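## Task

Pick up the small cardboard box on the desk and set it down on the counter located behind the shelving. The stacked cartons must stay exactly where they are, and the box fails if it has fallen over or is left leaning.

## Robot and tools

ROBOT. TidyBot++: a mobile base 0.54 m long, 0.50 m wide and 0.38 m tall on four powered casters, carrying a single seven-joint arm with a two-finger gripper. The shoulder sits 0.12 m ahead of the base centre and 0.68 m above the floor. Cameras: base_camera on the chassis, and wrist_camera, which looks along the hand. The arm starts folded with the hand pointing down. Loose objects may occasionally get nudged by something else.

FRAMES. All positions are in metres. Base frame: origin on the floor below the base centre, x forward, y left, z up. hand_pose and hand_target are reported in this frame. hand_pose is the point midway between the finger pads. The hand's own z axis runs out along the fingers, and the fingers close along its y axis. The odometry frame is the base frame as it was at the start of the scene. base_odometry counts only wheel rotation, so slip looks like travel. Its heading is in rad, left positive, within ±3.142.

move. Every argument except cameras and blocking belongs to the action.
- base: an object, and all of its values are offsets from where the base is when the command begins. translate_m is forward positive (-2 to 2 m). strafe_m is left positive (-2 to 2 m). rotate_rad is counter-clockwise positive seen from above (-6.3 to 6.3 rad).
- joints: absolute targets by name, in rad. joint_1_rad, joint_3_rad, joint_5_rad and joint_7_rad accept any angle and take the shorter way round, so send steps of less than half a turn. joint_2_rad is limited to ±2.249, joint_4_rad to ±2.579 and joint_6_rad to ±2.099. gripper_pos runs from 0 (open, about 85 mm gap) to 1 (closed); the gap is about 85×(1−gripper_pos) mm. A positive joint_1_rad turns the arm clockwise seen from above, the opposite of heading.
- target: one list of seven numbers [x, y, z, qw, qx, qy, qz]. It is an absolute hand pose in the base frame, in metres plus a unit quaternion. Alongside target, joints may hold only gripper_pos.
- speeds: optional caps for this action only. translate_m and strafe_m take 0.05 to 0.5 m/s, and rotate_rad takes 0.1 to 1.57 rad/s. When translating and strafing together, give the speed under only one of the two keys.
- blocking: true (the default) returns once everything is at rest. false returns after about 0.5 s while motion continues.
- cameras: a list of base_camera, wrist_camera or all. [] returns no images.
If no action is given, move just reports the state. Unknown keys make a call invalid, and values out of range are refused. A refused call, or a stop you did not order, cancels the later move, wait and finished_scene calls in the same reply.

OTHER TOOLS. wait(seconds 0 to 10, cameras) lets time pass without sending any command. stop(cameras) brakes everything that is still moving. zoom_image(camera, region [x0, y0, x1, y1] in image pixels from the top-left corner, at most 504×504) enlarges a part of that camera's latest image. read_manual only returns licence text. finished_scene(scene) ends the current scene for good, and the goal must then hold without the robot.

RESULT LINES. move shows done or the most serious status. base_status, joint_status and hand_status can read moving, done, off_target (came to rest short of the target and may keep pushing), contact_stop, time_out, not_followed, torque_fault or limit_stop_at_motor_heat. "joint command not followed" or "pose unreachable" means a built-in check held the arm back, usually to avoid self-collision, with the reason given after "cause:". on_its_own lists anything the robot did that you did not command. pictures names the images in the order they appear. Other lines: joint_positions, hand_pose, hand_target, motor_effort in % of maximum (the bracketed value is the peak), Motor temperatures, base_tilt in degrees (forward and right positive), earlier move (for non-blocking moves), ARM HIT, MOTOR HOT and OVER-TEMPERATURE FAULT.

USING TARGETS. The controller picks the joint angles itself, so the elbow may swing and the hand may curve or overshoot on the way. Once a move reports done the hand is usually within about 3 cm. To correct it, add (wanted position − hand_pose) to your last target. To hold a loaded hand where it is, resend hand_target, not hand_pose. Poses that are low, close and pointing forward tend to go badly and can drive the arm into the base. Poses out of reach wander for up to 10 s and then time out. A hand pointing down can rise to about 0.94 m only when it is near the base. The arm sags when carrying something, so correct for it, and never command a loaded joint to the angle it currently reads. Once a held object touches a surface, hand_pose stops dropping.

GRIPPER. A closed grip squeezes hard and keeps squeezing. At 1, done means nothing is held, while off_target means an object stopped the fingers. Closed fingertips reach about 20 mm past the hand point.

AVOID. The arm does not steer around furniture and keeps pushing against anything it meets. Driving or turning while the arm is caught high up, stretching out sideways, or reaching far out from the folded posture can tip the robot. Backing off or pulling the arm in rights it. A blocked base keeps pushing until it times out. Torque spikes above 104.5 N m (joints 1 to 4) or 51.3 N m (joints 5 to 7) freeze the arm for 10 s. Holding a stretched or loaded arm heats the motors, and at 75 °C the arm goes limp. Do not drop objects, release them while moving, slam, push hard, grip something firmly while it is still resting on a surface, or knock the stacked cartons. Base acceleration is limited to 0.5 m/s² and 1.57 rad/s², and odometry drifts over many moves.

Each tool is called after "Emit:" as a command line: name --argument value for each argument, lists and objects as JSON in quotes; but a table of rows of numbers goes row by row, as --pt "numbers of a row", without its own name.

## Session

Emit:
move

Scene clock: 0.00 s.
Motor temperatures (°C): [33 35 32 33 41 44 50]
base_odometry: x=+0.000 y=+0.000 heading=+0.000
base_tilt: forward=-0.1 right=-0.3
base_status: not commanded
joint_positions: joint_1_rad=-0.014 joint_2_rad=-0.396 joint_3_rad=+3.125 joint_4_rad=-2.556 joint_5_rad=+0.015 joint_6_rad=-0.871 joint_7_rad=+1.600 gripper_pos=+0.000
joint_status: not commanded
motor_effort: joint_1_rad=+1 joint_2_rad=+0 joint_3_rad=+1 joint_4_rad=+15 joint_5_rad=+1 joint_6_rad=+2 joint_7_rad=+0
hand_pose: x=+0.2524 y=+0.0011 z=+0.5859 quat_wxyz=(+0.009, +0.998, +0.034, +0.055) (m; base frame)
hand_target: x=+0.2523 y=+0.0011 z=+0.5858 quat_wxyz=(+0.009, +0.998, +0.034, +0.055) (m; base frame)
hand_status: not commanded
pictures: base_camera, wrist_camera
Images, in order (width x height): base_camera 644x364, wrist_camera 644x476.

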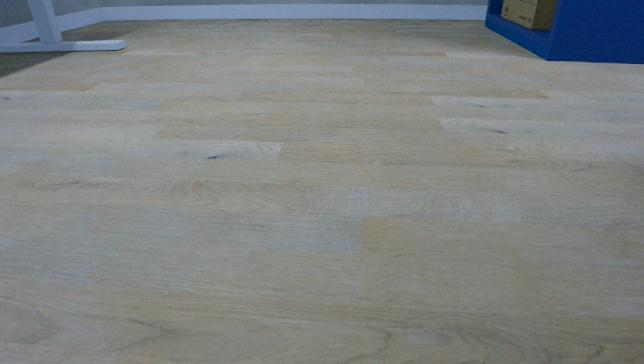

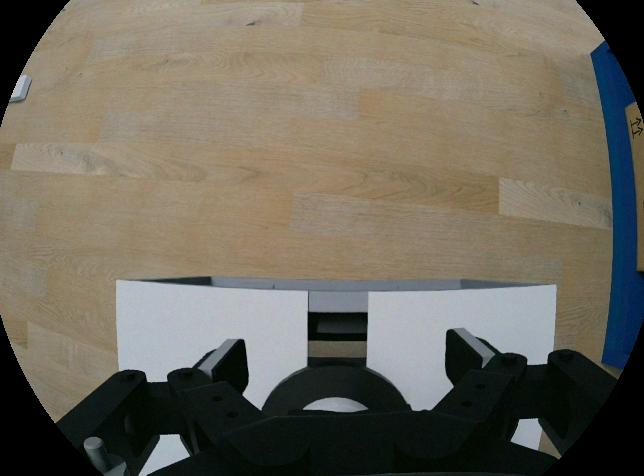

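Emit:
move --joints '{"joint_2_rad":-0.6,"joint_4_rad":-2.0,"joint_6_rad":-0.4}'

Emit:
move --joints '{"joint_1_rad":-1.0}'

Emit:
move --joints '{"joint_1_rad":1.0}'

Scene clock: 6.60 s.
Motor temperatures (°C): [33 35 32 33 41 44 50]
move: done
base_odometry: x=+0.000 y=+0.000 heading=+0.000
base_tilt: forward=-0.2 right=-0.3
base_status: not commanded
joint_positions: joint_1_rad=-0.014 joint_2_rad=-0.589 joint_3_rad=+3.125 joint_4_rad=-2.014 joint_5_rad=+0.015 joint_6_rad=-0.468 joint_7_rad=+1.600 gripper_pos=+0.000
joint_status: all done
motor_effort: joint_1_rad=+1(1) joint_2_rad=+0(4) joint_3_rad=+1(1) joint_4_rad=+22(22) joint_5_rad=+1(1) joint_6_rad=+8(9) joint_7_rad=+0(1)
hand_pose: x=+0.4914 y=+0.0124 z=+0.9787 quat_wxyz=(+0.011, +0.811, +0.030, +0.585) (m; base frame)
hand_target: x=+0.4940 y=+0.0131 z=+1.0116 quat_wxyz=(+0.011, +0.783, +0.029, +0.622) (m; base frame)
hand_status: not commanded
pictures: base_camera, wrist_camera
Images, in order (width x height): base_camera 644x364, wrist_camera 644x476.

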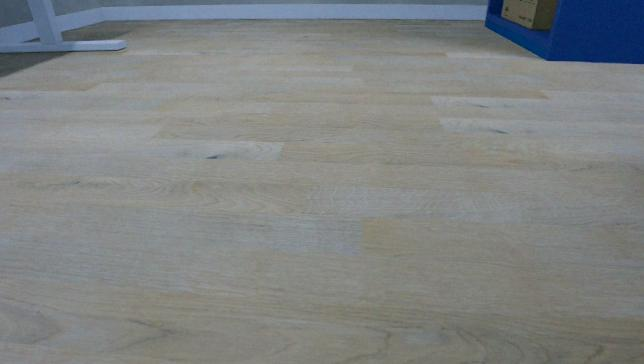

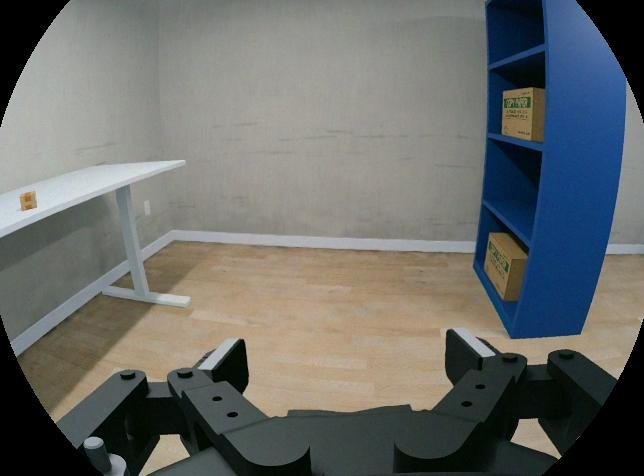

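Scene clock: 8.87 s.
Motor temperatures (°C): [33 35 32 33 41 44 50]
move: done
base_odometry: x=+0.000 y=+0.000 heading=+0.000
base_tilt: forward=-0.1 right=-0.3
base_status: not commanded
joint_positions: joint_1_rad=-0.982 joint_2_rad=-0.589 joint_3_rad=+3.125 joint_4_rad=-2.014 joint_5_rad=+0.015 joint_6_rad=-0.463 joint_7_rad=+1.600 gripper_pos=+0.000
joint_status: all done
motor_effort: joint_1_rad=+1(3) joint_2_rad=-1(2) joint_3_rad=+1(2) joint_4_rad=+22(23) joint_5_rad=+0(1) joint_6_rad=+8(9) joint_7_rad=+0(1)
hand_pose: x=+0.3201 y=+0.3142 z=+0.9802 quat_wxyz=(-0.263, +0.703, +0.403, +0.524) (m; base frame)
hand_target: x=+0.3150 y=+0.3200 z=+1.0116 quat_wxyz=(-0.285, +0.676, +0.396, +0.553) (m; base frame)
hand_status: not commanded
pictures: base_camera, wrist_camera
Images, in order (width x height): base_camera 644x364, wrist_camera 644x476.

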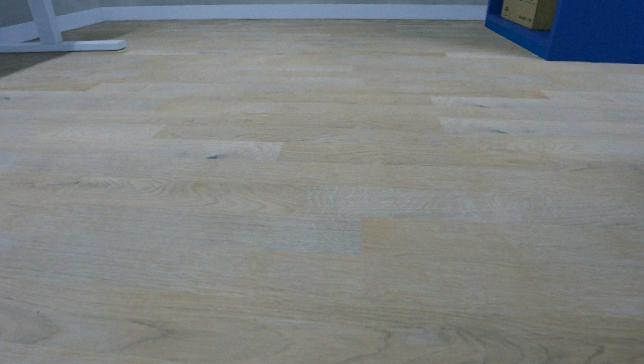

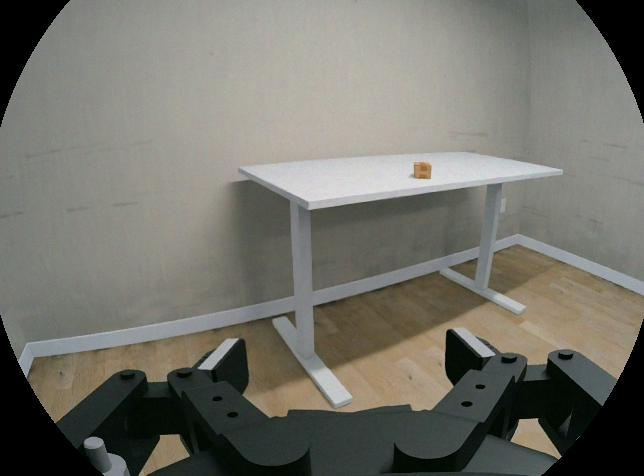

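Scene clock: 11.97 s.
Motor temperatures (°C): [33 35 32 33 41 44 50]
move: done
base_odometry: x=+0.000 y=+0.000 heading=+0.000
base_tilt: forward=-0.2 right=-0.3
base_status: not commanded
joint_positions: joint_1_rad=+0.982 joint_2_rad=-0.589 joint_3_rad=+3.125 joint_4_rad=-2.014 joint_5_rad=+0.015 joint_6_rad=-0.462 joint_7_rad=+1.600 gripper_pos=+0.000
joint_status: all done
motor_effort: joint_1_rad=+1(2) joint_2_rad=-1(2) joint_3_rad=+1(2) joint_4_rad=+22(23) joint_5_rad=+1(1) joint_6_rad=+8(9) joint_7_rad=-1(1)
hand_pose: x=+0.3324 y=-0.3061 z=+0.9804 quat_wxyz=(+0.290, +0.725, -0.360, +0.510) (m; base frame)
hand_target: x=+0.3283 y=-0.3114 z=+1.0116 quat_wxyz=(+0.311, +0.698, -0.355, +0.538) (m; base frame)
hand_status: not commanded
pictures: base_camera, wrist_camera
Images, in order (width x height): base_camera 644x364, wrist_camera 644x476.

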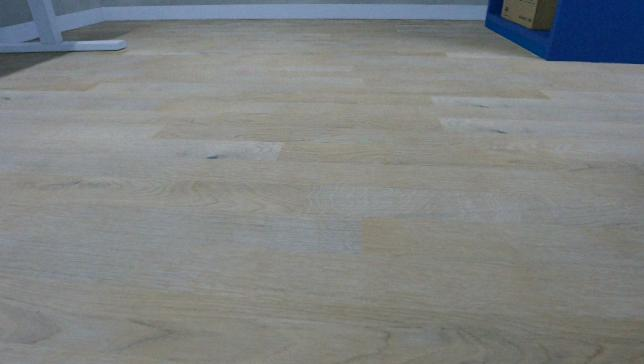

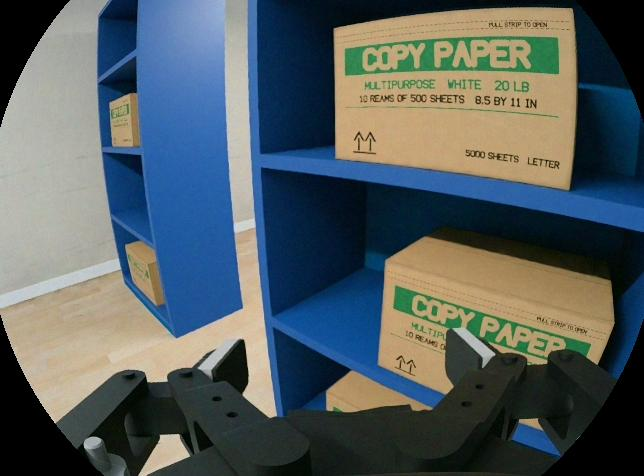

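Emit:
move --base '{"translate_m":0.9,"strafe_m":0.1}' --joints '{"joint_1_rad":0.3}'

Emit:
move --joints '{"joint_1_rad":-1.57}'

Emit:
move --joints '{"joint_1_rad":1.57}'

Emit:
move --joints '{"joint_1_rad":2.6}'

Scene clock: 29.83 s.
Motor temperatures (°C): [33 35 32 34 41 44 50]
move: done
base_odometry: x=+0.900 y=+0.100 heading=+0.000
base_tilt: forward=-0.1 right=-0.3
base_status: done
joint_positions: joint_1_rad=+0.318 joint_2_rad=-0.592 joint_3_rad=+3.125 joint_4_rad=-2.014 joint_5_rad=+0.015 joint_6_rad=-0.460 joint_7_rad=+1.600 gripper_pos=+0.000
joint_status: all done
motor_effort: joint_1_rad=+1(2) joint_2_rad=+0(3) joint_3_rad=+1(2) joint_4_rad=+22(23) joint_5_rad=+1(1) joint_6_rad=+8(9) joint_7_rad=+0(1)
hand_pose: x=+0.4749 y=-0.1094 z=+0.9822 quat_wxyz=(+0.108, +0.801, -0.104, +0.579) (m; base frame)
hand_target: x=+0.4797 y=-0.1033 z=+1.0116 quat_wxyz=(+0.108, +0.778, -0.094, +0.612) (m; base frame)
hand_status: not commanded
pictures: base_camera, wrist_camera
Images, in order (width x height): base_camera 644x364, wrist_camera 644x476.

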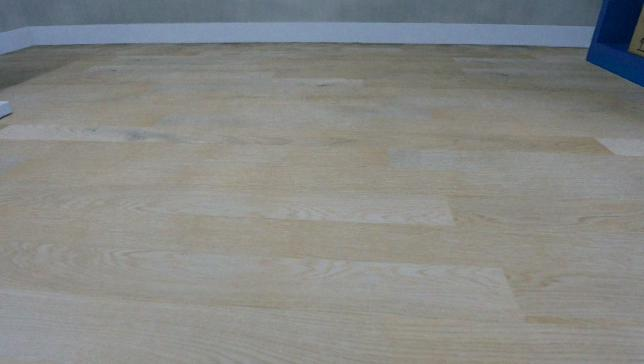

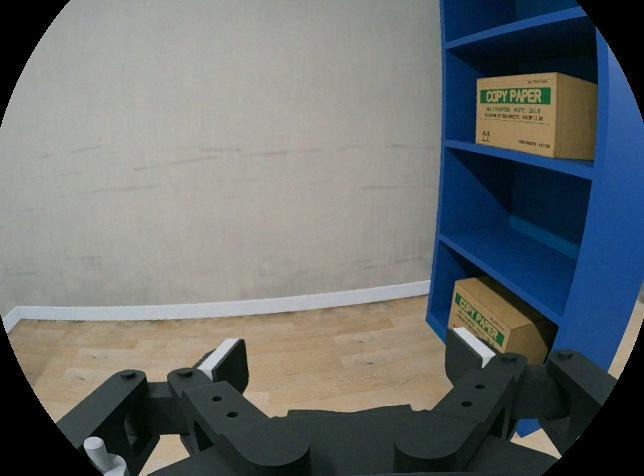

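Scene clock: 32.87 s.
Motor temperatures (°C): [33 35 32 34 41 44 50]
move: done
base_odometry: x=+0.900 y=+0.100 heading=+0.000
base_tilt: forward=-0.1 right=-0.3
base_status: not commanded
joint_positions: joint_1_rad=-1.552 joint_2_rad=-0.592 joint_3_rad=+3.125 joint_4_rad=-2.014 joint_5_rad=+0.015 joint_6_rad=-0.460 joint_7_rad=+1.600 gripper_pos=+0.000
joint_status: all done
motor_effort: joint_1_rad=+1(2) joint_2_rad=-1(2) joint_3_rad=+1(2) joint_4_rad=+21(23) joint_5_rad=+1(1) joint_6_rad=+8(9) joint_7_rad=+0(1)
hand_pose: x=+0.1187 y=+0.3723 z=+0.9822 quat_wxyz=(-0.402, +0.560, +0.583, +0.431) (m; base frame)
hand_target: x=+0.1114 y=+0.3752 z=+1.0116 quat_wxyz=(-0.428, +0.537, +0.570, +0.450) (m; base frame)
hand_status: not commanded
pictures: base_camera, wrist_camera
Images, in order (width x height): base_camera 644x364, wrist_camera 644x476.

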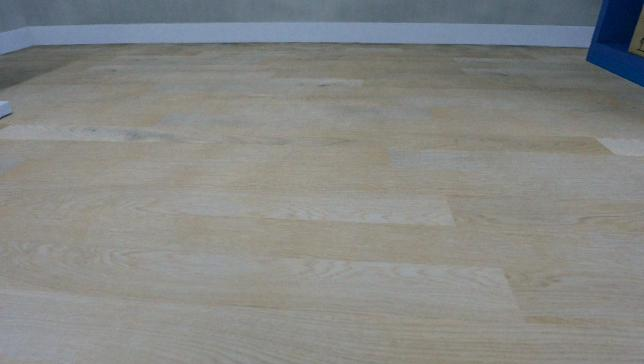

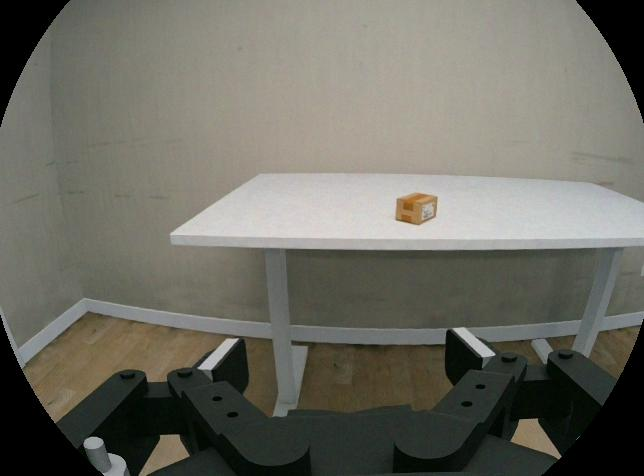

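Scene clock: 36.80 s.
Motor temperatures (°C): [33 35 32 34 41 44 50]
move: done
base_odometry: x=+0.900 y=+0.100 heading=+0.000
base_tilt: forward=-0.1 right=-0.3
base_status: not commanded
joint_positions: joint_1_rad=+1.552 joint_2_rad=-0.592 joint_3_rad=+3.125 joint_4_rad=-2.014 joint_5_rad=+0.015 joint_6_rad=-0.460 joint_7_rad=+1.600 gripper_pos=+0.000
joint_status: all done
motor_effort: joint_1_rad=+1(3) joint_2_rad=-1(2) joint_3_rad=+1(2) joint_4_rad=+22(23) joint_5_rad=+1(1) joint_6_rad=+9(9) joint_7_rad=-1(1)
hand_pose: x=+0.1334 y=-0.3720 z=+0.9822 quat_wxyz=(+0.423, +0.593, -0.549, +0.410) (m; base frame)
hand_target: x=+0.1272 y=-0.3751 z=+1.0116 quat_wxyz=(+0.450, +0.571, -0.537, +0.429) (m; base frame)
hand_status: not commanded
pictures: base_camera, wrist_camera
Images, in order (width x height): base_camera 644x364, wrist_camera 644x476.

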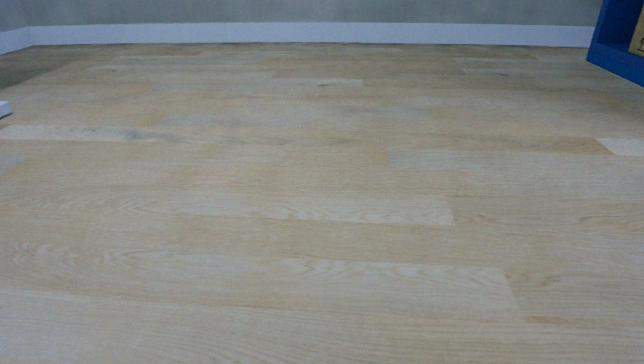

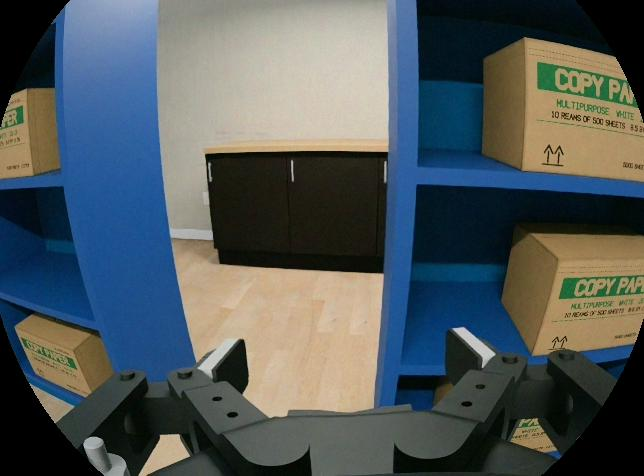

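Scene clock: 39.10 s.
Motor temperatures (°C): [33 35 31 34 41 44 50]
move: done
base_odometry: x=+0.900 y=+0.100 heading=+0.000
base_tilt: forward=-0.1 right=-0.3
base_status: not commanded
joint_positions: joint_1_rad=+2.582 joint_2_rad=-0.592 joint_3_rad=+3.125 joint_4_rad=-2.014 joint_5_rad=+0.015 joint_6_rad=-0.460 joint_7_rad=+1.600 gripper_pos=+0.000
joint_status: all done
motor_effort: joint_1_rad=+1(3) joint_2_rad=-1(2) joint_3_rad=+1(2) joint_4_rad=+22(23) joint_5_rad=+1(1) joint_6_rad=+8(9) joint_7_rad=+0(1)
hand_pose: x=-0.1925 y=-0.2039 z=+0.9822 quat_wxyz=(+0.570, +0.246, -0.770, +0.148) (m; base frame)
hand_target: x=-0.1984 y=-0.2002 z=+1.0116 quat_wxyz=(+0.603, +0.232, -0.748, +0.152) (m; base frame)
hand_status: not commanded
pictures: base_camera, wrist_camera
Images, in order (width x height): base_camera 644x364, wrist_camera 644x476.

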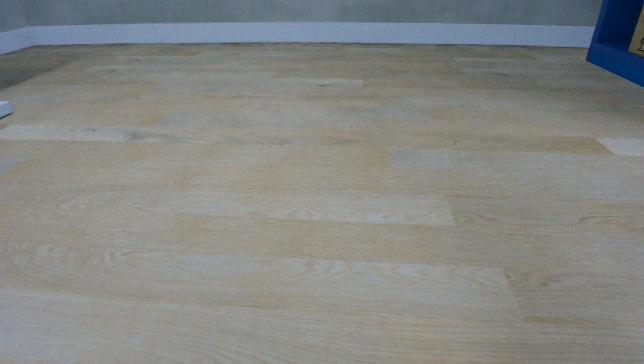

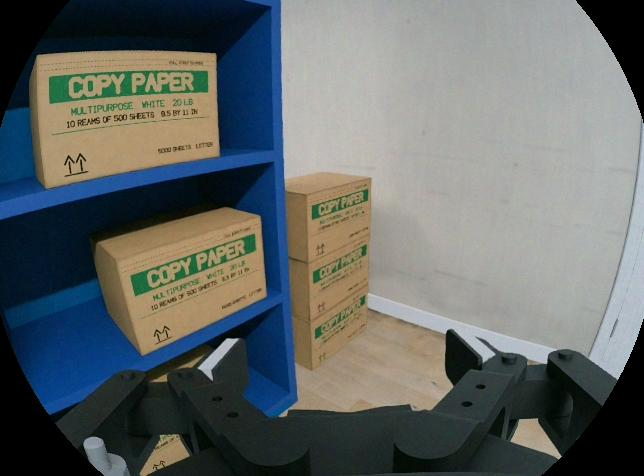

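Emit:
move --base '{"translate_m":0.5,"strafe_m":0.4,"rotate_rad":1.57}' --joints '{"joint_1_rad":0.0,"joint_6_rad":-0.7}'

Scene clock: 57.40 s.
Motor temperatures (°C): [33 35 31 34 41 44 50]
move: done
base_odometry: x=+1.400 y=+0.500 heading=+1.570
base_tilt: forward=-0.1 right=-0.3
base_status: done
joint_positions: joint_1_rad=+0.018 joint_2_rad=-0.594 joint_3_rad=+3.125 joint_4_rad=-2.014 joint_5_rad=+0.015 joint_6_rad=-0.650 joint_7_rad=+1.600 gripper_pos=+0.000
joint_status: all done
motor_effort: joint_1_rad=+1(3) joint_2_rad=+0(5) joint_3_rad=+1(4) joint_4_rad=+21(23) joint_5_rad=+0(1) joint_6_rad=+8(9) joint_7_rad=+0(1)
hand_pose: x=+0.4674 y=-0.0006 z=+0.9287 quat_wxyz=(+0.020, +0.860, +0.016, +0.510) (m; base frame)
hand_target: x=+0.4597 y=+0.0054 z=+0.9252 quat_wxyz=(+0.015, +0.867, +0.024, +0.497) (m; base frame)
hand_status: not commanded
pictures: base_camera, wrist_camera
Images, in order (width x height): base_camera 644x364, wrist_camera 644x476.

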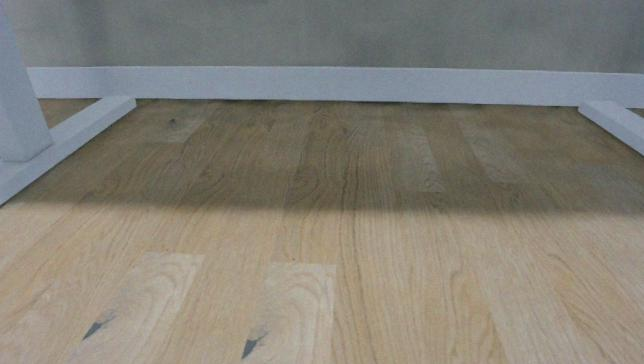

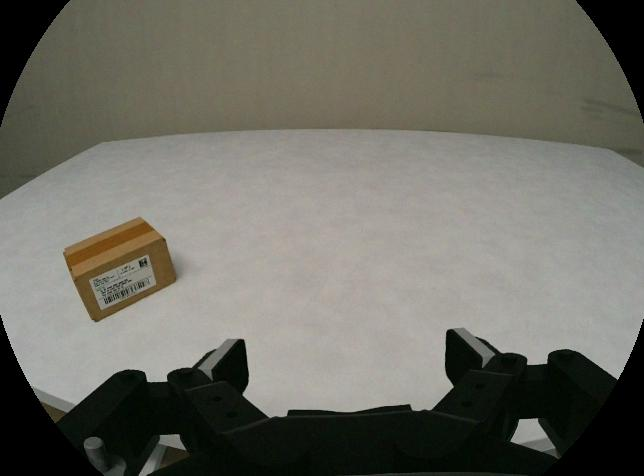

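Emit:
move --base '{"strafe_m":0.2}' --target '[0.42,0,0.92,0,1,0,0]'

Scene clock: 63.93 s.
Motor temperatures (°C): [33 35 31 34 41 44 50]
move: done
base_odometry: x=+1.200 y=+0.500 heading=+1.570
base_tilt: forward=-0.2 right=-0.3
base_status: done
joint_positions: joint_1_rad=-0.003 joint_2_rad=+0.022 joint_3_rad=+3.154 joint_4_rad=-1.134 joint_5_rad=+0.015 joint_6_rad=-1.936 joint_7_rad=+1.600 gripper_pos=+0.000
joint_status: not commanded
motor_effort: joint_1_rad=+1(2) joint_2_rad=-17(18) joint_3_rad=+1(4) joint_4_rad=+16(22) joint_5_rad=+1(1) joint_6_rad=+1(8) joint_7_rad=+0(1)
hand_pose: x=+0.4315 y=-0.0057 z=+0.9182 quat_wxyz=(+0.008, +1.000, +0.008, +0.024) (m; base frame)
hand_target: x=+0.4200 y=+0.0000 z=+0.9200 quat_wxyz=(+0.000, +1.000, +0.000, +0.000) (m; base frame)
hand_status: done (0.013 m and 3.1 deg from the pose sent, 0.048 m and 61.5 deg at the start)
pictures: base_camera, wrist_camera
Images, in order (width x height): base_camera 644x364, wrist_camera 644x476.

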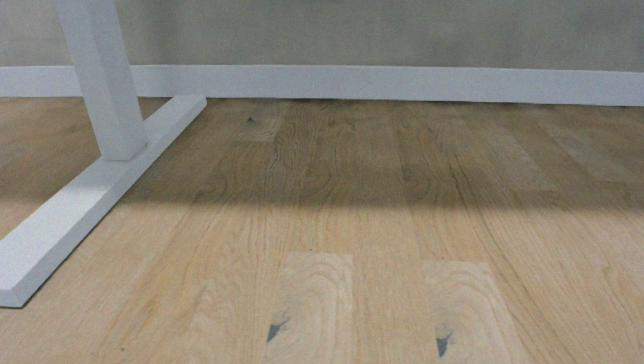

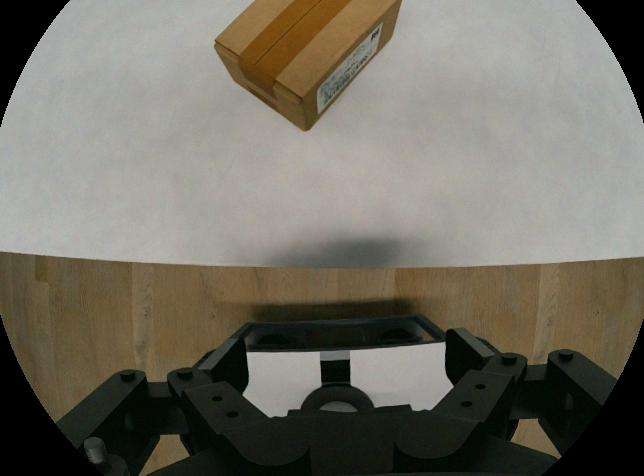

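Emit:
move --base '{"translate_m":0.15}' --target '[0.45,0,0.92,0,1,0,0]'

Scene clock: 78.43 s.
Motor temperatures (°C): [33 35 31 34 41 44 50]
move: done
base_odometry: x=+1.200 y=+0.651 heading=+1.570
base_tilt: forward=-0.1 right=-0.3
base_status: done
joint_positions: joint_1_rad=-0.005 joint_2_rad=+0.112 joint_3_rad=+3.159 joint_4_rad=-1.048 joint_5_rad=+0.015 joint_6_rad=-1.951 joint_7_rad=+1.600 gripper_pos=+0.000
joint_status: not commanded
motor_effort: joint_1_rad=+1(2) joint_2_rad=-20(24) joint_3_rad=+1(1) joint_4_rad=+15(16) joint_5_rad=+0(1) joint_6_rad=+1(2) joint_7_rad=+0(1)
hand_pose: x=+0.4637 y=-0.0066 z=+0.9143 quat_wxyz=(+0.008, +1.000, +0.006, +0.015) (m; base frame)
hand_target: x=+0.4500 y=+0.0000 z=+0.9200 quat_wxyz=(+0.000, +1.000, +0.000, +0.000) (m; base frame)
hand_status: done (0.016 m and 2.1 deg from the pose sent, 0.019 m and 3.1 deg at the start)
pictures: base_camera, wrist_camera
Images, in order (width x height): base_camera 644x364, wrist_camera 644x476.

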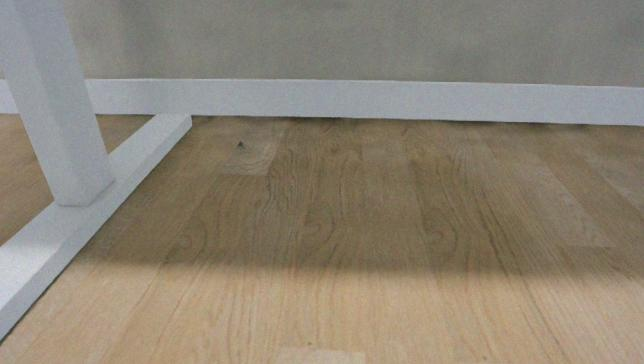

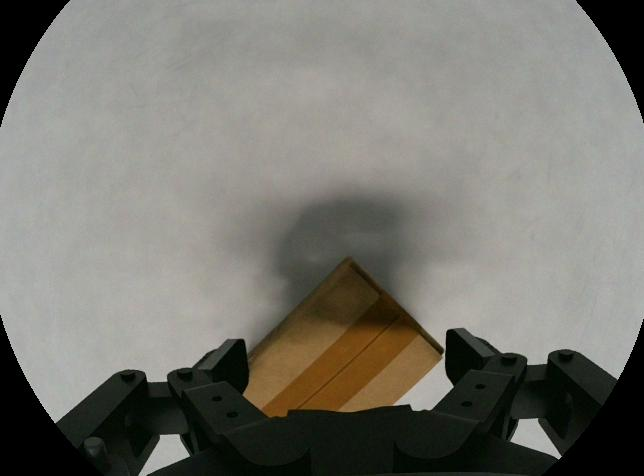

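Emit:
move --target '[0.37,0.04,0.92,0,0.924,-0.383,0]' --cameras '["wrist_camera"]'

Emit:
move --target '[0.37,0.04,0.88,0,0.924,-0.383,0]' --cameras '["wrist_camera"]'

Scene clock: 101.30 s.
Motor temperatures (°C): [33 35 31 34 40 44 50]
move: done
base_odometry: x=+1.200 y=+0.651 heading=+1.570
base_tilt: forward=-0.1 right=-0.3
base_status: not commanded
joint_positions: joint_1_rad=-0.011 joint_2_rad=-0.067 joint_3_rad=+3.048 joint_4_rad=-1.193 joint_5_rad=+0.015 joint_6_rad=-1.951 joint_7_rad=+0.723 gripper_pos=+0.000
joint_status: not commanded
motor_effort: joint_1_rad=+1(2) joint_2_rad=-13(22) joint_3_rad=+1(2) joint_4_rad=+15(16) joint_5_rad=+1(1) joint_6_rad=+1(2) joint_7_rad=+0(1)
hand_pose: x=+0.3923 y=+0.0273 z=+0.9262 quat_wxyz=(-0.006, +0.930, -0.365, +0.033) (m; base frame)
hand_target: x=+0.3700 y=+0.0400 z=+0.9200 quat_wxyz=(+0.000, +0.924, -0.383, +0.000) (m; base frame)
hand_status: done (0.026 m and 4.4 deg from the pose sent, 0.105 m and 45.8 deg at the start)
pictures: wrist_camera
Images, in order (width x height): wrist_camera 644x476.

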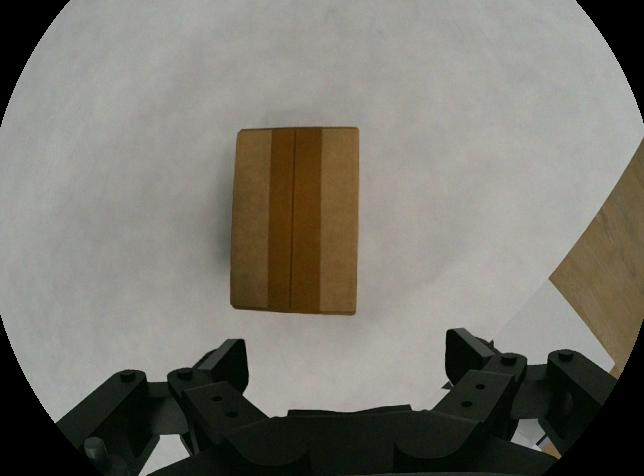

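Scene clock: 102.40 s.
Motor temperatures (°C): [33 35 31 34 40 44 50]
move: done
base_odometry: x=+1.200 y=+0.651 heading=+1.570
base_tilt: forward=-0.1 right=-0.3
base_status: not commanded
joint_positions: joint_1_rad=-0.011 joint_2_rad=-0.091 joint_3_rad=+3.030 joint_4_rad=-1.358 joint_5_rad=+0.015 joint_6_rad=-1.915 joint_7_rad=+0.723 gripper_pos=+0.000
joint_status: not commanded
motor_effort: joint_1_rad=+1(2) joint_2_rad=-12(13) joint_3_rad=+1(1) joint_4_rad=+16(17) joint_5_rad=+1(1) joint_6_rad=+0(1) joint_7_rad=-1(1)
hand_pose: x=+0.3653 y=+0.0294 z=+0.8837 quat_wxyz=(+0.020, +0.934, -0.357, -0.012) (m; base frame)
hand_target: x=+0.3700 y=+0.0400 z=+0.8800 quat_wxyz=(+0.000, +0.924, -0.383, +0.000) (m; base frame)
hand_status: done (0.012 m and 4.2 deg from the pose sent, 0.053 m and 4.4 deg at the start)
pictures: wrist_camera
Images, in order (width x height): wrist_camera 644x476.

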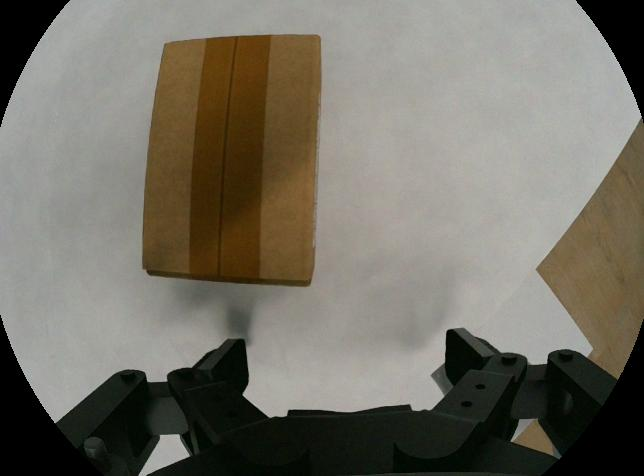

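Emit:
move --target '[0.393,0.065,0.883,0,0.924,-0.383,0]' --cameras '["wrist_camera"]'

Scene clock: 119.10 s.
Motor temperatures (°C): [33 35 31 34 40 44 49]
move: done
base_odometry: x=+1.200 y=+0.651 heading=+1.570
base_tilt: forward=-0.2 right=-0.2
base_status: not commanded
joint_positions: joint_1_rad=-0.079 joint_2_rad=-0.050 joint_3_rad=+3.028 joint_4_rad=-1.328 joint_5_rad=+0.015 joint_6_rad=-1.915 joint_7_rad=+0.641 gripper_pos=+0.000
joint_status: not commanded
motor_effort: joint_1_rad=+1(2) joint_2_rad=-14(15) joint_3_rad=+1(2) joint_4_rad=+15(17) joint_5_rad=+1(1) joint_6_rad=+0(1) joint_7_rad=+0(1)
hand_pose: x=+0.3773 y=+0.0486 z=+0.8817 quat_wxyz=(+0.022, +0.932, -0.362, -0.017) (m; base frame)
hand_target: x=+0.3930 y=+0.0650 z=+0.8830 quat_wxyz=(+0.000, +0.924, -0.383, +0.000) (m; base frame)
hand_status: done (0.023 m and 4.1 deg from the pose sent, 0.045 m and 4.2 deg at the start)
pictures: wrist_camera
Images, in order (width x height): wrist_camera 644x476.

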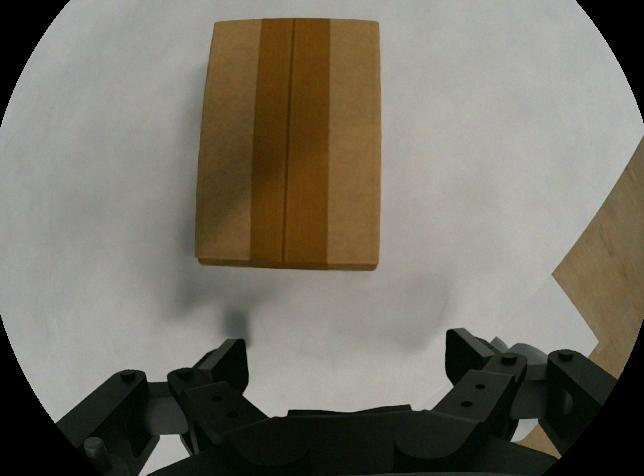

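Emit:
move --target '[0.405,0.078,0.883,0,0.924,-0.383,0]' --cameras '["wrist_camera"]'

Scene clock: 127.63 s.
Motor temperatures (°C): [33 35 31 34 40 44 49]
move: done
base_odometry: x=+1.200 y=+0.651 heading=+1.570
base_tilt: forward=-0.2 right=-0.3
base_status: not commanded
joint_positions: joint_1_rad=-0.132 joint_2_rad=-0.018 joint_3_rad=+3.028 joint_4_rad=-1.297 joint_5_rad=+0.015 joint_6_rad=-1.915 joint_7_rad=+0.599 gripper_pos=+0.000
joint_status: not commanded
motor_effort: joint_1_rad=+1(2) joint_2_rad=-16(16) joint_3_rad=+1(2) joint_4_rad=+15(17) joint_5_rad=+1(1) joint_6_rad=+0(1) joint_7_rad=+0(1)
hand_pose: x=+0.3873 y=+0.0649 z=+0.8818 quat_wxyz=(+0.022, +0.934, -0.357, -0.017) (m; base frame)
hand_target: x=+0.4050 y=+0.0780 z=+0.8830 quat_wxyz=(+0.000, +0.924, -0.383, +0.000) (m; base frame)
hand_status: done (0.022 m and 4.5 deg from the pose sent, 0.040 m and 4.1 deg at the start)
pictures: wrist_camera
Images, in order (width x height): wrist_camera 644x476.

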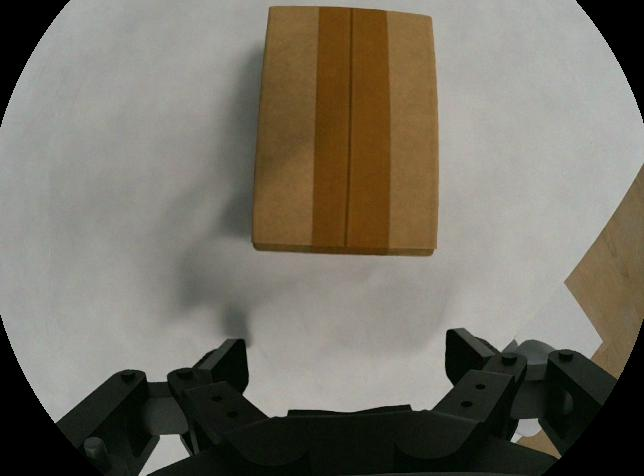

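Emit:
move --target '[0.442,0.045,0.883,0,0.924,-0.383,0]' --cameras '["wrist_camera"]'

Scene clock: 131.77 s.
Motor temperatures (°C): [33 35 31 34 40 44 49]
move: done
base_odometry: x=+1.200 y=+0.651 heading=+1.570
base_tilt: forward=-0.1 right=-0.3
base_status: not commanded
joint_positions: joint_1_rad=-0.132 joint_2_rad=+0.054 joint_3_rad=+3.129 joint_4_rad=-1.229 joint_5_rad=+0.015 joint_6_rad=-1.915 joint_7_rad=+0.608 gripper_pos=+0.000
joint_status: not commanded
motor_effort: joint_1_rad=+1(2) joint_2_rad=-18(20) joint_3_rad=+1(2) joint_4_rad=+15(17) joint_5_rad=+1(1) joint_6_rad=+0(1) joint_7_rad=+0(1)
hand_pose: x=+0.4227 y=+0.0411 z=+0.8804 quat_wxyz=(+0.021, +0.916, -0.400, -0.020) (m; base frame)
hand_target: x=+0.4420 y=+0.0450 z=+0.8830 quat_wxyz=(+0.000, +0.924, -0.383, +0.000) (m; base frame)
hand_status: done (0.020 m and 3.9 deg from the pose sent, 0.058 m and 4.5 deg at the start)
pictures: wrist_camera
Images, in order (width x height): wrist_camera 644x476.

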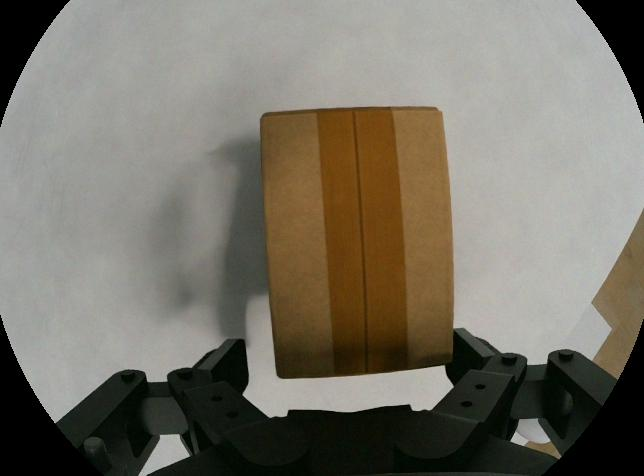

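Emit:
move --target '[0.439,0.041,0.883,0,0.9367,-0.350,0]' --cameras '["wrist_camera"]'

Scene clock: 136.73 s.
Motor temperatures (°C): [33 35 31 34 40 44 49]
move: done
base_odometry: x=+1.200 y=+0.651 heading=+1.570
base_tilt: forward=-0.1 right=-0.3
base_status: not commanded
joint_positions: joint_1_rad=-0.128 joint_2_rad=+0.054 joint_3_rad=+3.129 joint_4_rad=-1.229 joint_5_rad=+0.015 joint_6_rad=-1.915 joint_7_rad=+0.681 gripper_pos=+0.000
joint_status: not commanded
motor_effort: joint_1_rad=+1(2) joint_2_rad=-18(18) joint_3_rad=+1(1) joint_4_rad=+16(16) joint_5_rad=+1(1) joint_6_rad=+0(1) joint_7_rad=+0(1)
hand_pose: x=+0.4229 y=+0.0396 z=+0.8804 quat_wxyz=(+0.020, +0.929, -0.368, -0.021) (m; base frame)
hand_target: x=+0.4390 y=+0.0410 z=+0.8830 quat_wxyz=(+0.000, +0.937, -0.350, +0.000) (m; base frame)
hand_status: done (0.016 m and 4.0 deg from the pose sent, 0.016 m and 7.0 deg at the start)
pictures: wrist_camera
Images, in order (width x height): wrist_camera 644x476.

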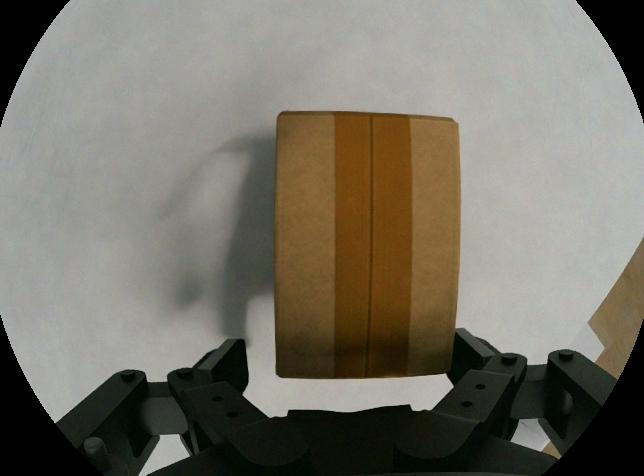

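Emit:
move --target '[0.445,0.026,0.883,0,0.9367,-0.350,0]' --cameras '["wrist_camera"]'

Scene clock: 139.70 s.
Motor temperatures (°C): [33 35 31 34 40 44 49]
move: done
base_odometry: x=+1.200 y=+0.651 heading=+1.570
base_tilt: forward=-0.1 right=-0.3
base_status: not commanded
joint_positions: joint_1_rad=-0.109 joint_2_rad=+0.055 joint_3_rad=+3.154 joint_4_rad=-1.224 joint_5_rad=+0.015 joint_6_rad=-1.915 joint_7_rad=+0.719 gripper_pos=+0.000
joint_status: not commanded
motor_effort: joint_1_rad=+1(2) joint_2_rad=-18(19) joint_3_rad=+1(2) joint_4_rad=+16(16) joint_5_rad=+1(1) joint_6_rad=+0(1) joint_7_rad=-1(1)
hand_pose: x=+0.4259 y=+0.0268 z=+0.8814 quat_wxyz=(+0.019, +0.928, -0.371, -0.020) (m; base frame)
hand_target: x=+0.4450 y=+0.0260 z=+0.8830 quat_wxyz=(+0.000, +0.937, -0.350, +0.000) (m; base frame)
hand_status: done (0.019 m and 4.0 deg from the pose sent, 0.026 m and 4.0 deg at the start)
pictures: wrist_camera
Images, in order (width x height): wrist_camera 644x476.

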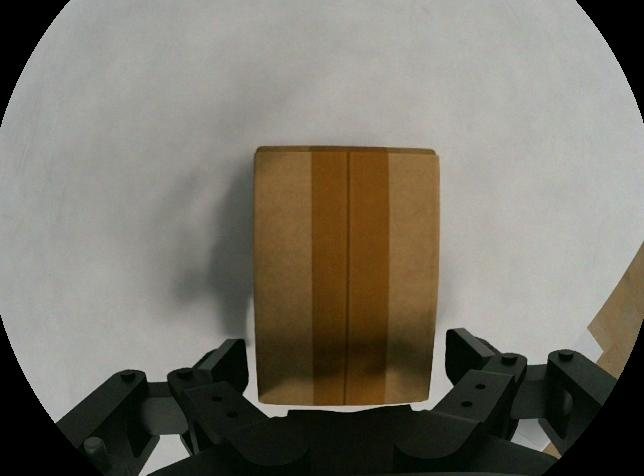

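Emit:
move --target '[0.475,-0.003,0.883,0,0.9367,-0.350,0]' --cameras '["wrist_camera"]'

Scene clock: 142.63 s.
Motor temperatures (°C): [33 35 31 34 40 44 49]
move: done
base_odometry: x=+1.200 y=+0.651 heading=+1.570
base_tilt: forward=-0.1 right=-0.3
base_status: not commanded
joint_positions: joint_1_rad=-0.077 joint_2_rad=+0.126 joint_3_rad=+3.226 joint_4_rad=-1.145 joint_5_rad=+0.015 joint_6_rad=-1.915 joint_7_rad=+0.808 gripper_pos=+0.000
joint_status: not commanded
motor_effort: joint_1_rad=+1(2) joint_2_rad=-20(23) joint_3_rad=+1(2) joint_4_rad=+15(17) joint_5_rad=+1(1) joint_6_rad=+0(1) joint_7_rad=+0(1)
hand_pose: x=+0.4593 y=-0.0033 z=+0.8810 quat_wxyz=(+0.020, +0.925, -0.378, -0.016) (m; base frame)
hand_target: x=+0.4750 y=-0.0030 z=+0.8830 quat_wxyz=(+0.000, +0.937, -0.350, +0.000) (m; base frame)
hand_status: done (0.016 m and 4.5 deg from the pose sent, 0.057 m and 4.0 deg at the start)
pictures: wrist_camera
Images, in order (width x height): wrist_camera 644x476.

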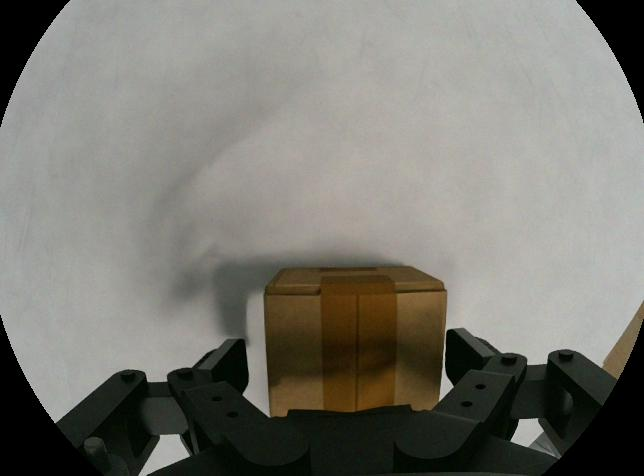

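Emit:
move --joints '{"gripper_pos":0.45}' --cameras '["wrist_camera"]'

Scene clock: 146.73 s.
Motor temperatures (°C): [33 35 31 34 40 44 49]
move: off_target
base_odometry: x=+1.200 y=+0.650 heading=+1.570
base_tilt: forward=-0.2 right=-0.2
base_status: not commanded
joint_positions: joint_1_rad=-0.077 joint_2_rad=+0.128 joint_3_rad=+3.226 joint_4_rad=-1.140 joint_5_rad=+0.015 joint_6_rad=-1.915 joint_7_rad=+0.808 gripper_pos=+0.348
joint_status: gripper_pos off_target (ended at +0.348, target +0.450)
motor_effort: joint_1_rad=+1(1) joint_2_rad=-21(22) joint_3_rad=+1(1) joint_4_rad=+15(17) joint_5_rad=+1(1) joint_6_rad=+1(2) joint_7_rad=+0(1)
hand_pose: x=+0.4608 y=-0.0033 z=+0.8821 quat_wxyz=(+0.019, +0.926, -0.378, -0.014) (m; base frame)
hand_target: x=+0.4750 y=-0.0030 z=+0.8830 quat_wxyz=(+0.000, +0.937, -0.350, +0.000) (m; base frame)
hand_status: not commanded
pictures: wrist_camera
Images, in order (width x height): wrist_camera 644x476.

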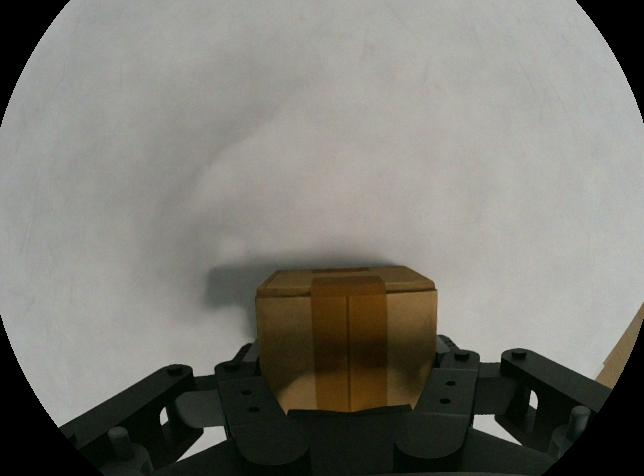

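Emit:
move --target '[0.475,-0.003,0.925,0,0.9367,-0.350,0]' --joints '{"gripper_pos":0.6}' --cameras '["wrist_camera"]'

Scene clock: 150.30 s.
Motor temperatures (°C): [33 35 31 34 40 44 49]
move: off_target
base_odometry: x=+1.200 y=+0.650 heading=+1.570
base_tilt: forward=-0.1 right=-0.3
base_status: not commanded
joint_positions: joint_1_rad=-0.077 joint_2_rad=+0.164 joint_3_rad=+3.244 joint_4_rad=-0.953 joint_5_rad=+0.015 joint_6_rad=-1.981 joint_7_rad=+0.815 gripper_pos=+0.348
joint_status: gripper_pos off_target (ended at +0.348, target +0.600)
motor_effort: joint_1_rad=+1(1) joint_2_rad=-22(23) joint_3_rad=+1(1) joint_4_rad=+16(17) joint_5_rad=+1(1) joint_6_rad=+1(1) joint_7_rad=+0(1)
hand_pose: x=+0.4846 y=-0.0076 z=+0.9236 quat_wxyz=(+0.006, +0.923, -0.383, +0.026) (m; base frame)
hand_target: x=+0.4750 y=-0.0030 z=+0.9250 quat_wxyz=(+0.000, +0.937, -0.350, +0.000) (m; base frame)
hand_status: done (0.011 m and 5.1 deg from the pose sent, 0.045 m and 4.4 deg at the start)
pictures: wrist_camera
Images, in order (width x height): wrist_camera 644x476.

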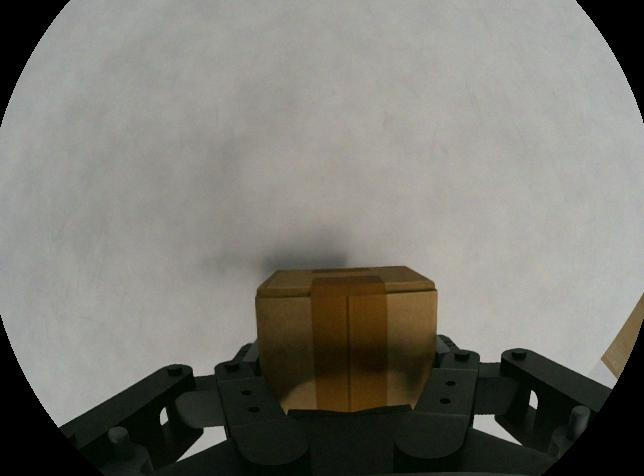

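Emit:
move --base '{"translate_m":-0.5}' --cameras '["wrist_camera"]'

Emit:
move --base '{"rotate_rad":-3.12,"strafe_m":-0.05}' --joints '{"joint_1_rad":0,"joint_2_rad":-0.6,"joint_3_rad":3.14,"joint_4_rad":-2.0,"joint_5_rad":0,"joint_6_rad":-0.4,"joint_7_rad":1.6}'

Scene clock: 177.97 s.
Motor temperatures (°C): [33 35 31 34 40 44 49]
move: done
base_odometry: x=+1.199 y=+0.150 heading=+1.569
base_tilt: forward=-0.1 right=-0.3
base_status: done
joint_positions: joint_1_rad=-0.077 joint_2_rad=+0.176 joint_3_rad=+3.248 joint_4_rad=-0.951 joint_5_rad=+0.012 joint_6_rad=-1.989 joint_7_rad=+0.815 gripper_pos=+0.348
joint_status: not commanded
motor_effort: joint_1_rad=+1(2) joint_2_rad=-23(27) joint_3_rad=+1(2) joint_4_rad=+16(17) joint_5_rad=+1(2) joint_6_rad=+1(2) joint_7_rad=+0(1)
hand_pose: x=+0.4854 y=-0.0079 z=+0.9200 quat_wxyz=(+0.009, +0.923, -0.384, +0.018) (m; base frame)
hand_target: x=+0.4750 y=-0.0030 z=+0.9250 quat_wxyz=(+0.000, +0.937, -0.350, +0.000) (m; base frame)
hand_status: not commanded
pictures: wrist_camera
Images, in order (width x height): wrist_camera 644x476.

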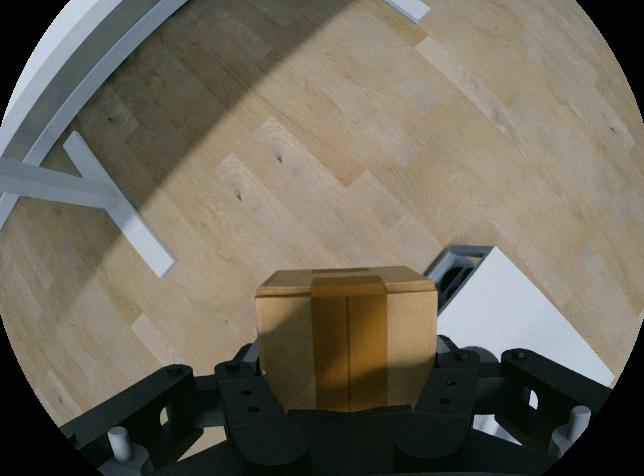

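Scene clock: 181.43 s.
Motor temperatures (°C): [33 35 31 34 40 44 49]
move: done
base_odometry: x=+1.249 y=+0.150 heading=-1.550
base_tilt: forward=-0.1 right=-0.3
base_status: done
joint_positions: joint_1_rad=-0.015 joint_2_rad=-0.580 joint_3_rad=+3.155 joint_4_rad=-1.978 joint_5_rad=+0.008 joint_6_rad=-0.471 joint_7_rad=+1.524 gripper_pos=+0.348
joint_status: all done
motor_effort: joint_1_rad=+1(5) joint_2_rad=-2(25) joint_3_rad=+1(4) joint_4_rad=+23(24) joint_5_rad=+0(3) joint_6_rad=+9(10) joint_7_rad=+0(1)
hand_pose: x=+0.4959 y=-0.0006 z=+0.9966 quat_wxyz=(-0.014, +0.804, -0.017, +0.594) (m; base frame)
hand_target: x=+0.4943 y=+0.0021 z=+1.0118 quat_wxyz=(+0.009, +0.783, +0.012, +0.622) (m; base frame)
hand_status: not commanded
pictures: base_camera, wrist_camera
Images, in order (width x height): base_camera 644x364, wrist_camera 644x476.

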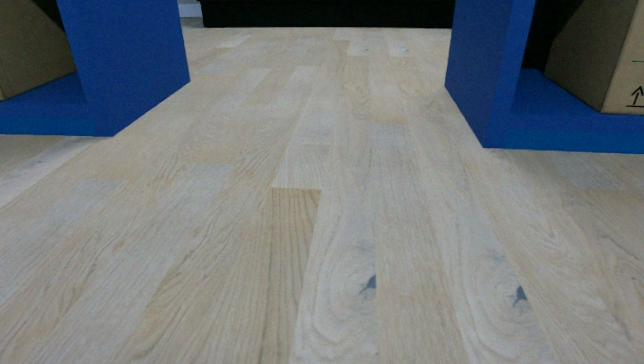

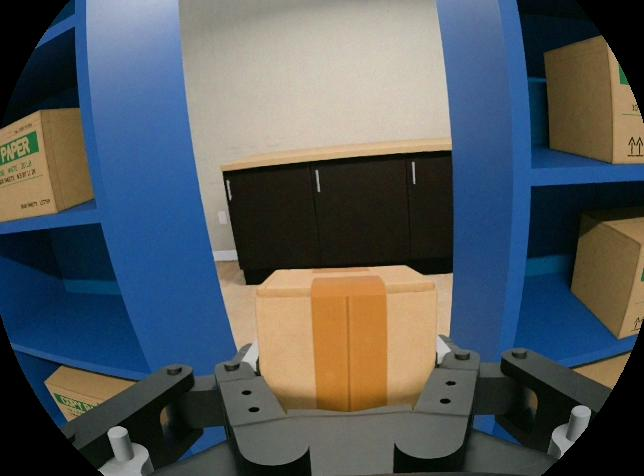

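Emit:
move --base '{"rotate_rad":-0.085}' --cameras '[]'

Emit:
move --base '{"strafe_m":0.14}'

Scene clock: 191.37 s.
Motor temperatures (°C): [33 35 31 34 40 44 49]
move: done
base_odometry: x=+1.249 y=+0.150 heading=-1.634
base_tilt: forward=-0.1 right=-0.3
base_status: done
joint_positions: joint_1_rad=-0.011 joint_2_rad=-0.580 joint_3_rad=+3.148 joint_4_rad=-1.978 joint_5_rad=+0.008 joint_6_rad=-0.470 joint_7_rad=+1.525 gripper_pos=+0.348
joint_status: not commanded
motor_effort: joint_1_rad=+1(2) joint_2_rad=-3(3) joint_3_rad=+1(3) joint_4_rad=+23(24) joint_5_rad=+1(1) joint_6_rad=+9(10) joint_7_rad=+0(1)
hand_pose: x=+0.4958 y=+0.0009 z=+0.9969 quat_wxyz=(-0.013, +0.804, -0.016, +0.595) (m; base frame)
hand_target: x=+0.4943 y=+0.0021 z=+1.0118 quat_wxyz=(+0.009, +0.783, +0.012, +0.622) (m; base frame)
hand_status: not commanded
pictures: none
No camera images: "cameras" was empty.

Scene clock: 192.80 s.
Motor temperatures (°C): [33 35 31 34 40 44 49]
move: done
base_odometry: x=+1.389 y=+0.141 heading=-1.635
base_tilt: forward=-0.2 right=-0.3
base_status: done
joint_positions: joint_1_rad=-0.011 joint_2_rad=-0.580 joint_3_rad=+3.142 joint_4_rad=-1.978 joint_5_rad=+0.008 joint_6_rad=-0.469 joint_7_rad=+1.525 gripper_pos=+0.348
joint_status: not commanded
motor_effort: joint_1_rad=+1(2) joint_2_rad=-1(3) joint_3_rad=+1(4) joint_4_rad=+24(24) joint_5_rad=+1(1) joint_6_rad=+9(10) joint_7_rad=+0(1)
hand_pose: x=+0.4956 y=+0.0040 z=+0.9971 quat_wxyz=(-0.013, +0.804, -0.012, +0.595) (m; base frame)
hand_target: x=+0.4943 y=+0.0021 z=+1.0118 quat_wxyz=(+0.009, +0.783, +0.012, +0.622) (m; base frame)
hand_status: not commanded
pictures: base_camera, wrist_camera
Images, in order (width x height): base_camera 644x364, wrist_camera 644x476.

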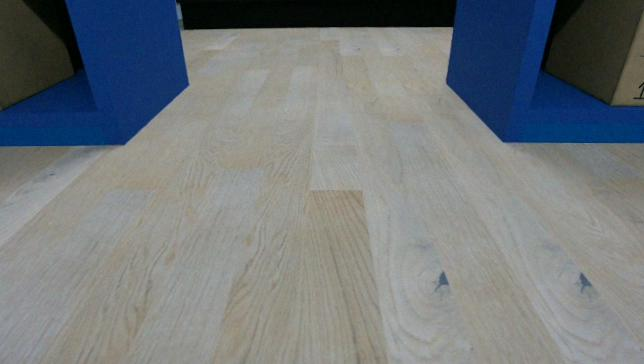

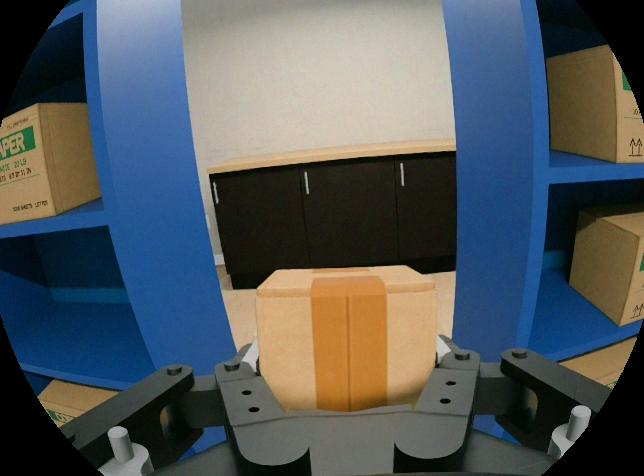

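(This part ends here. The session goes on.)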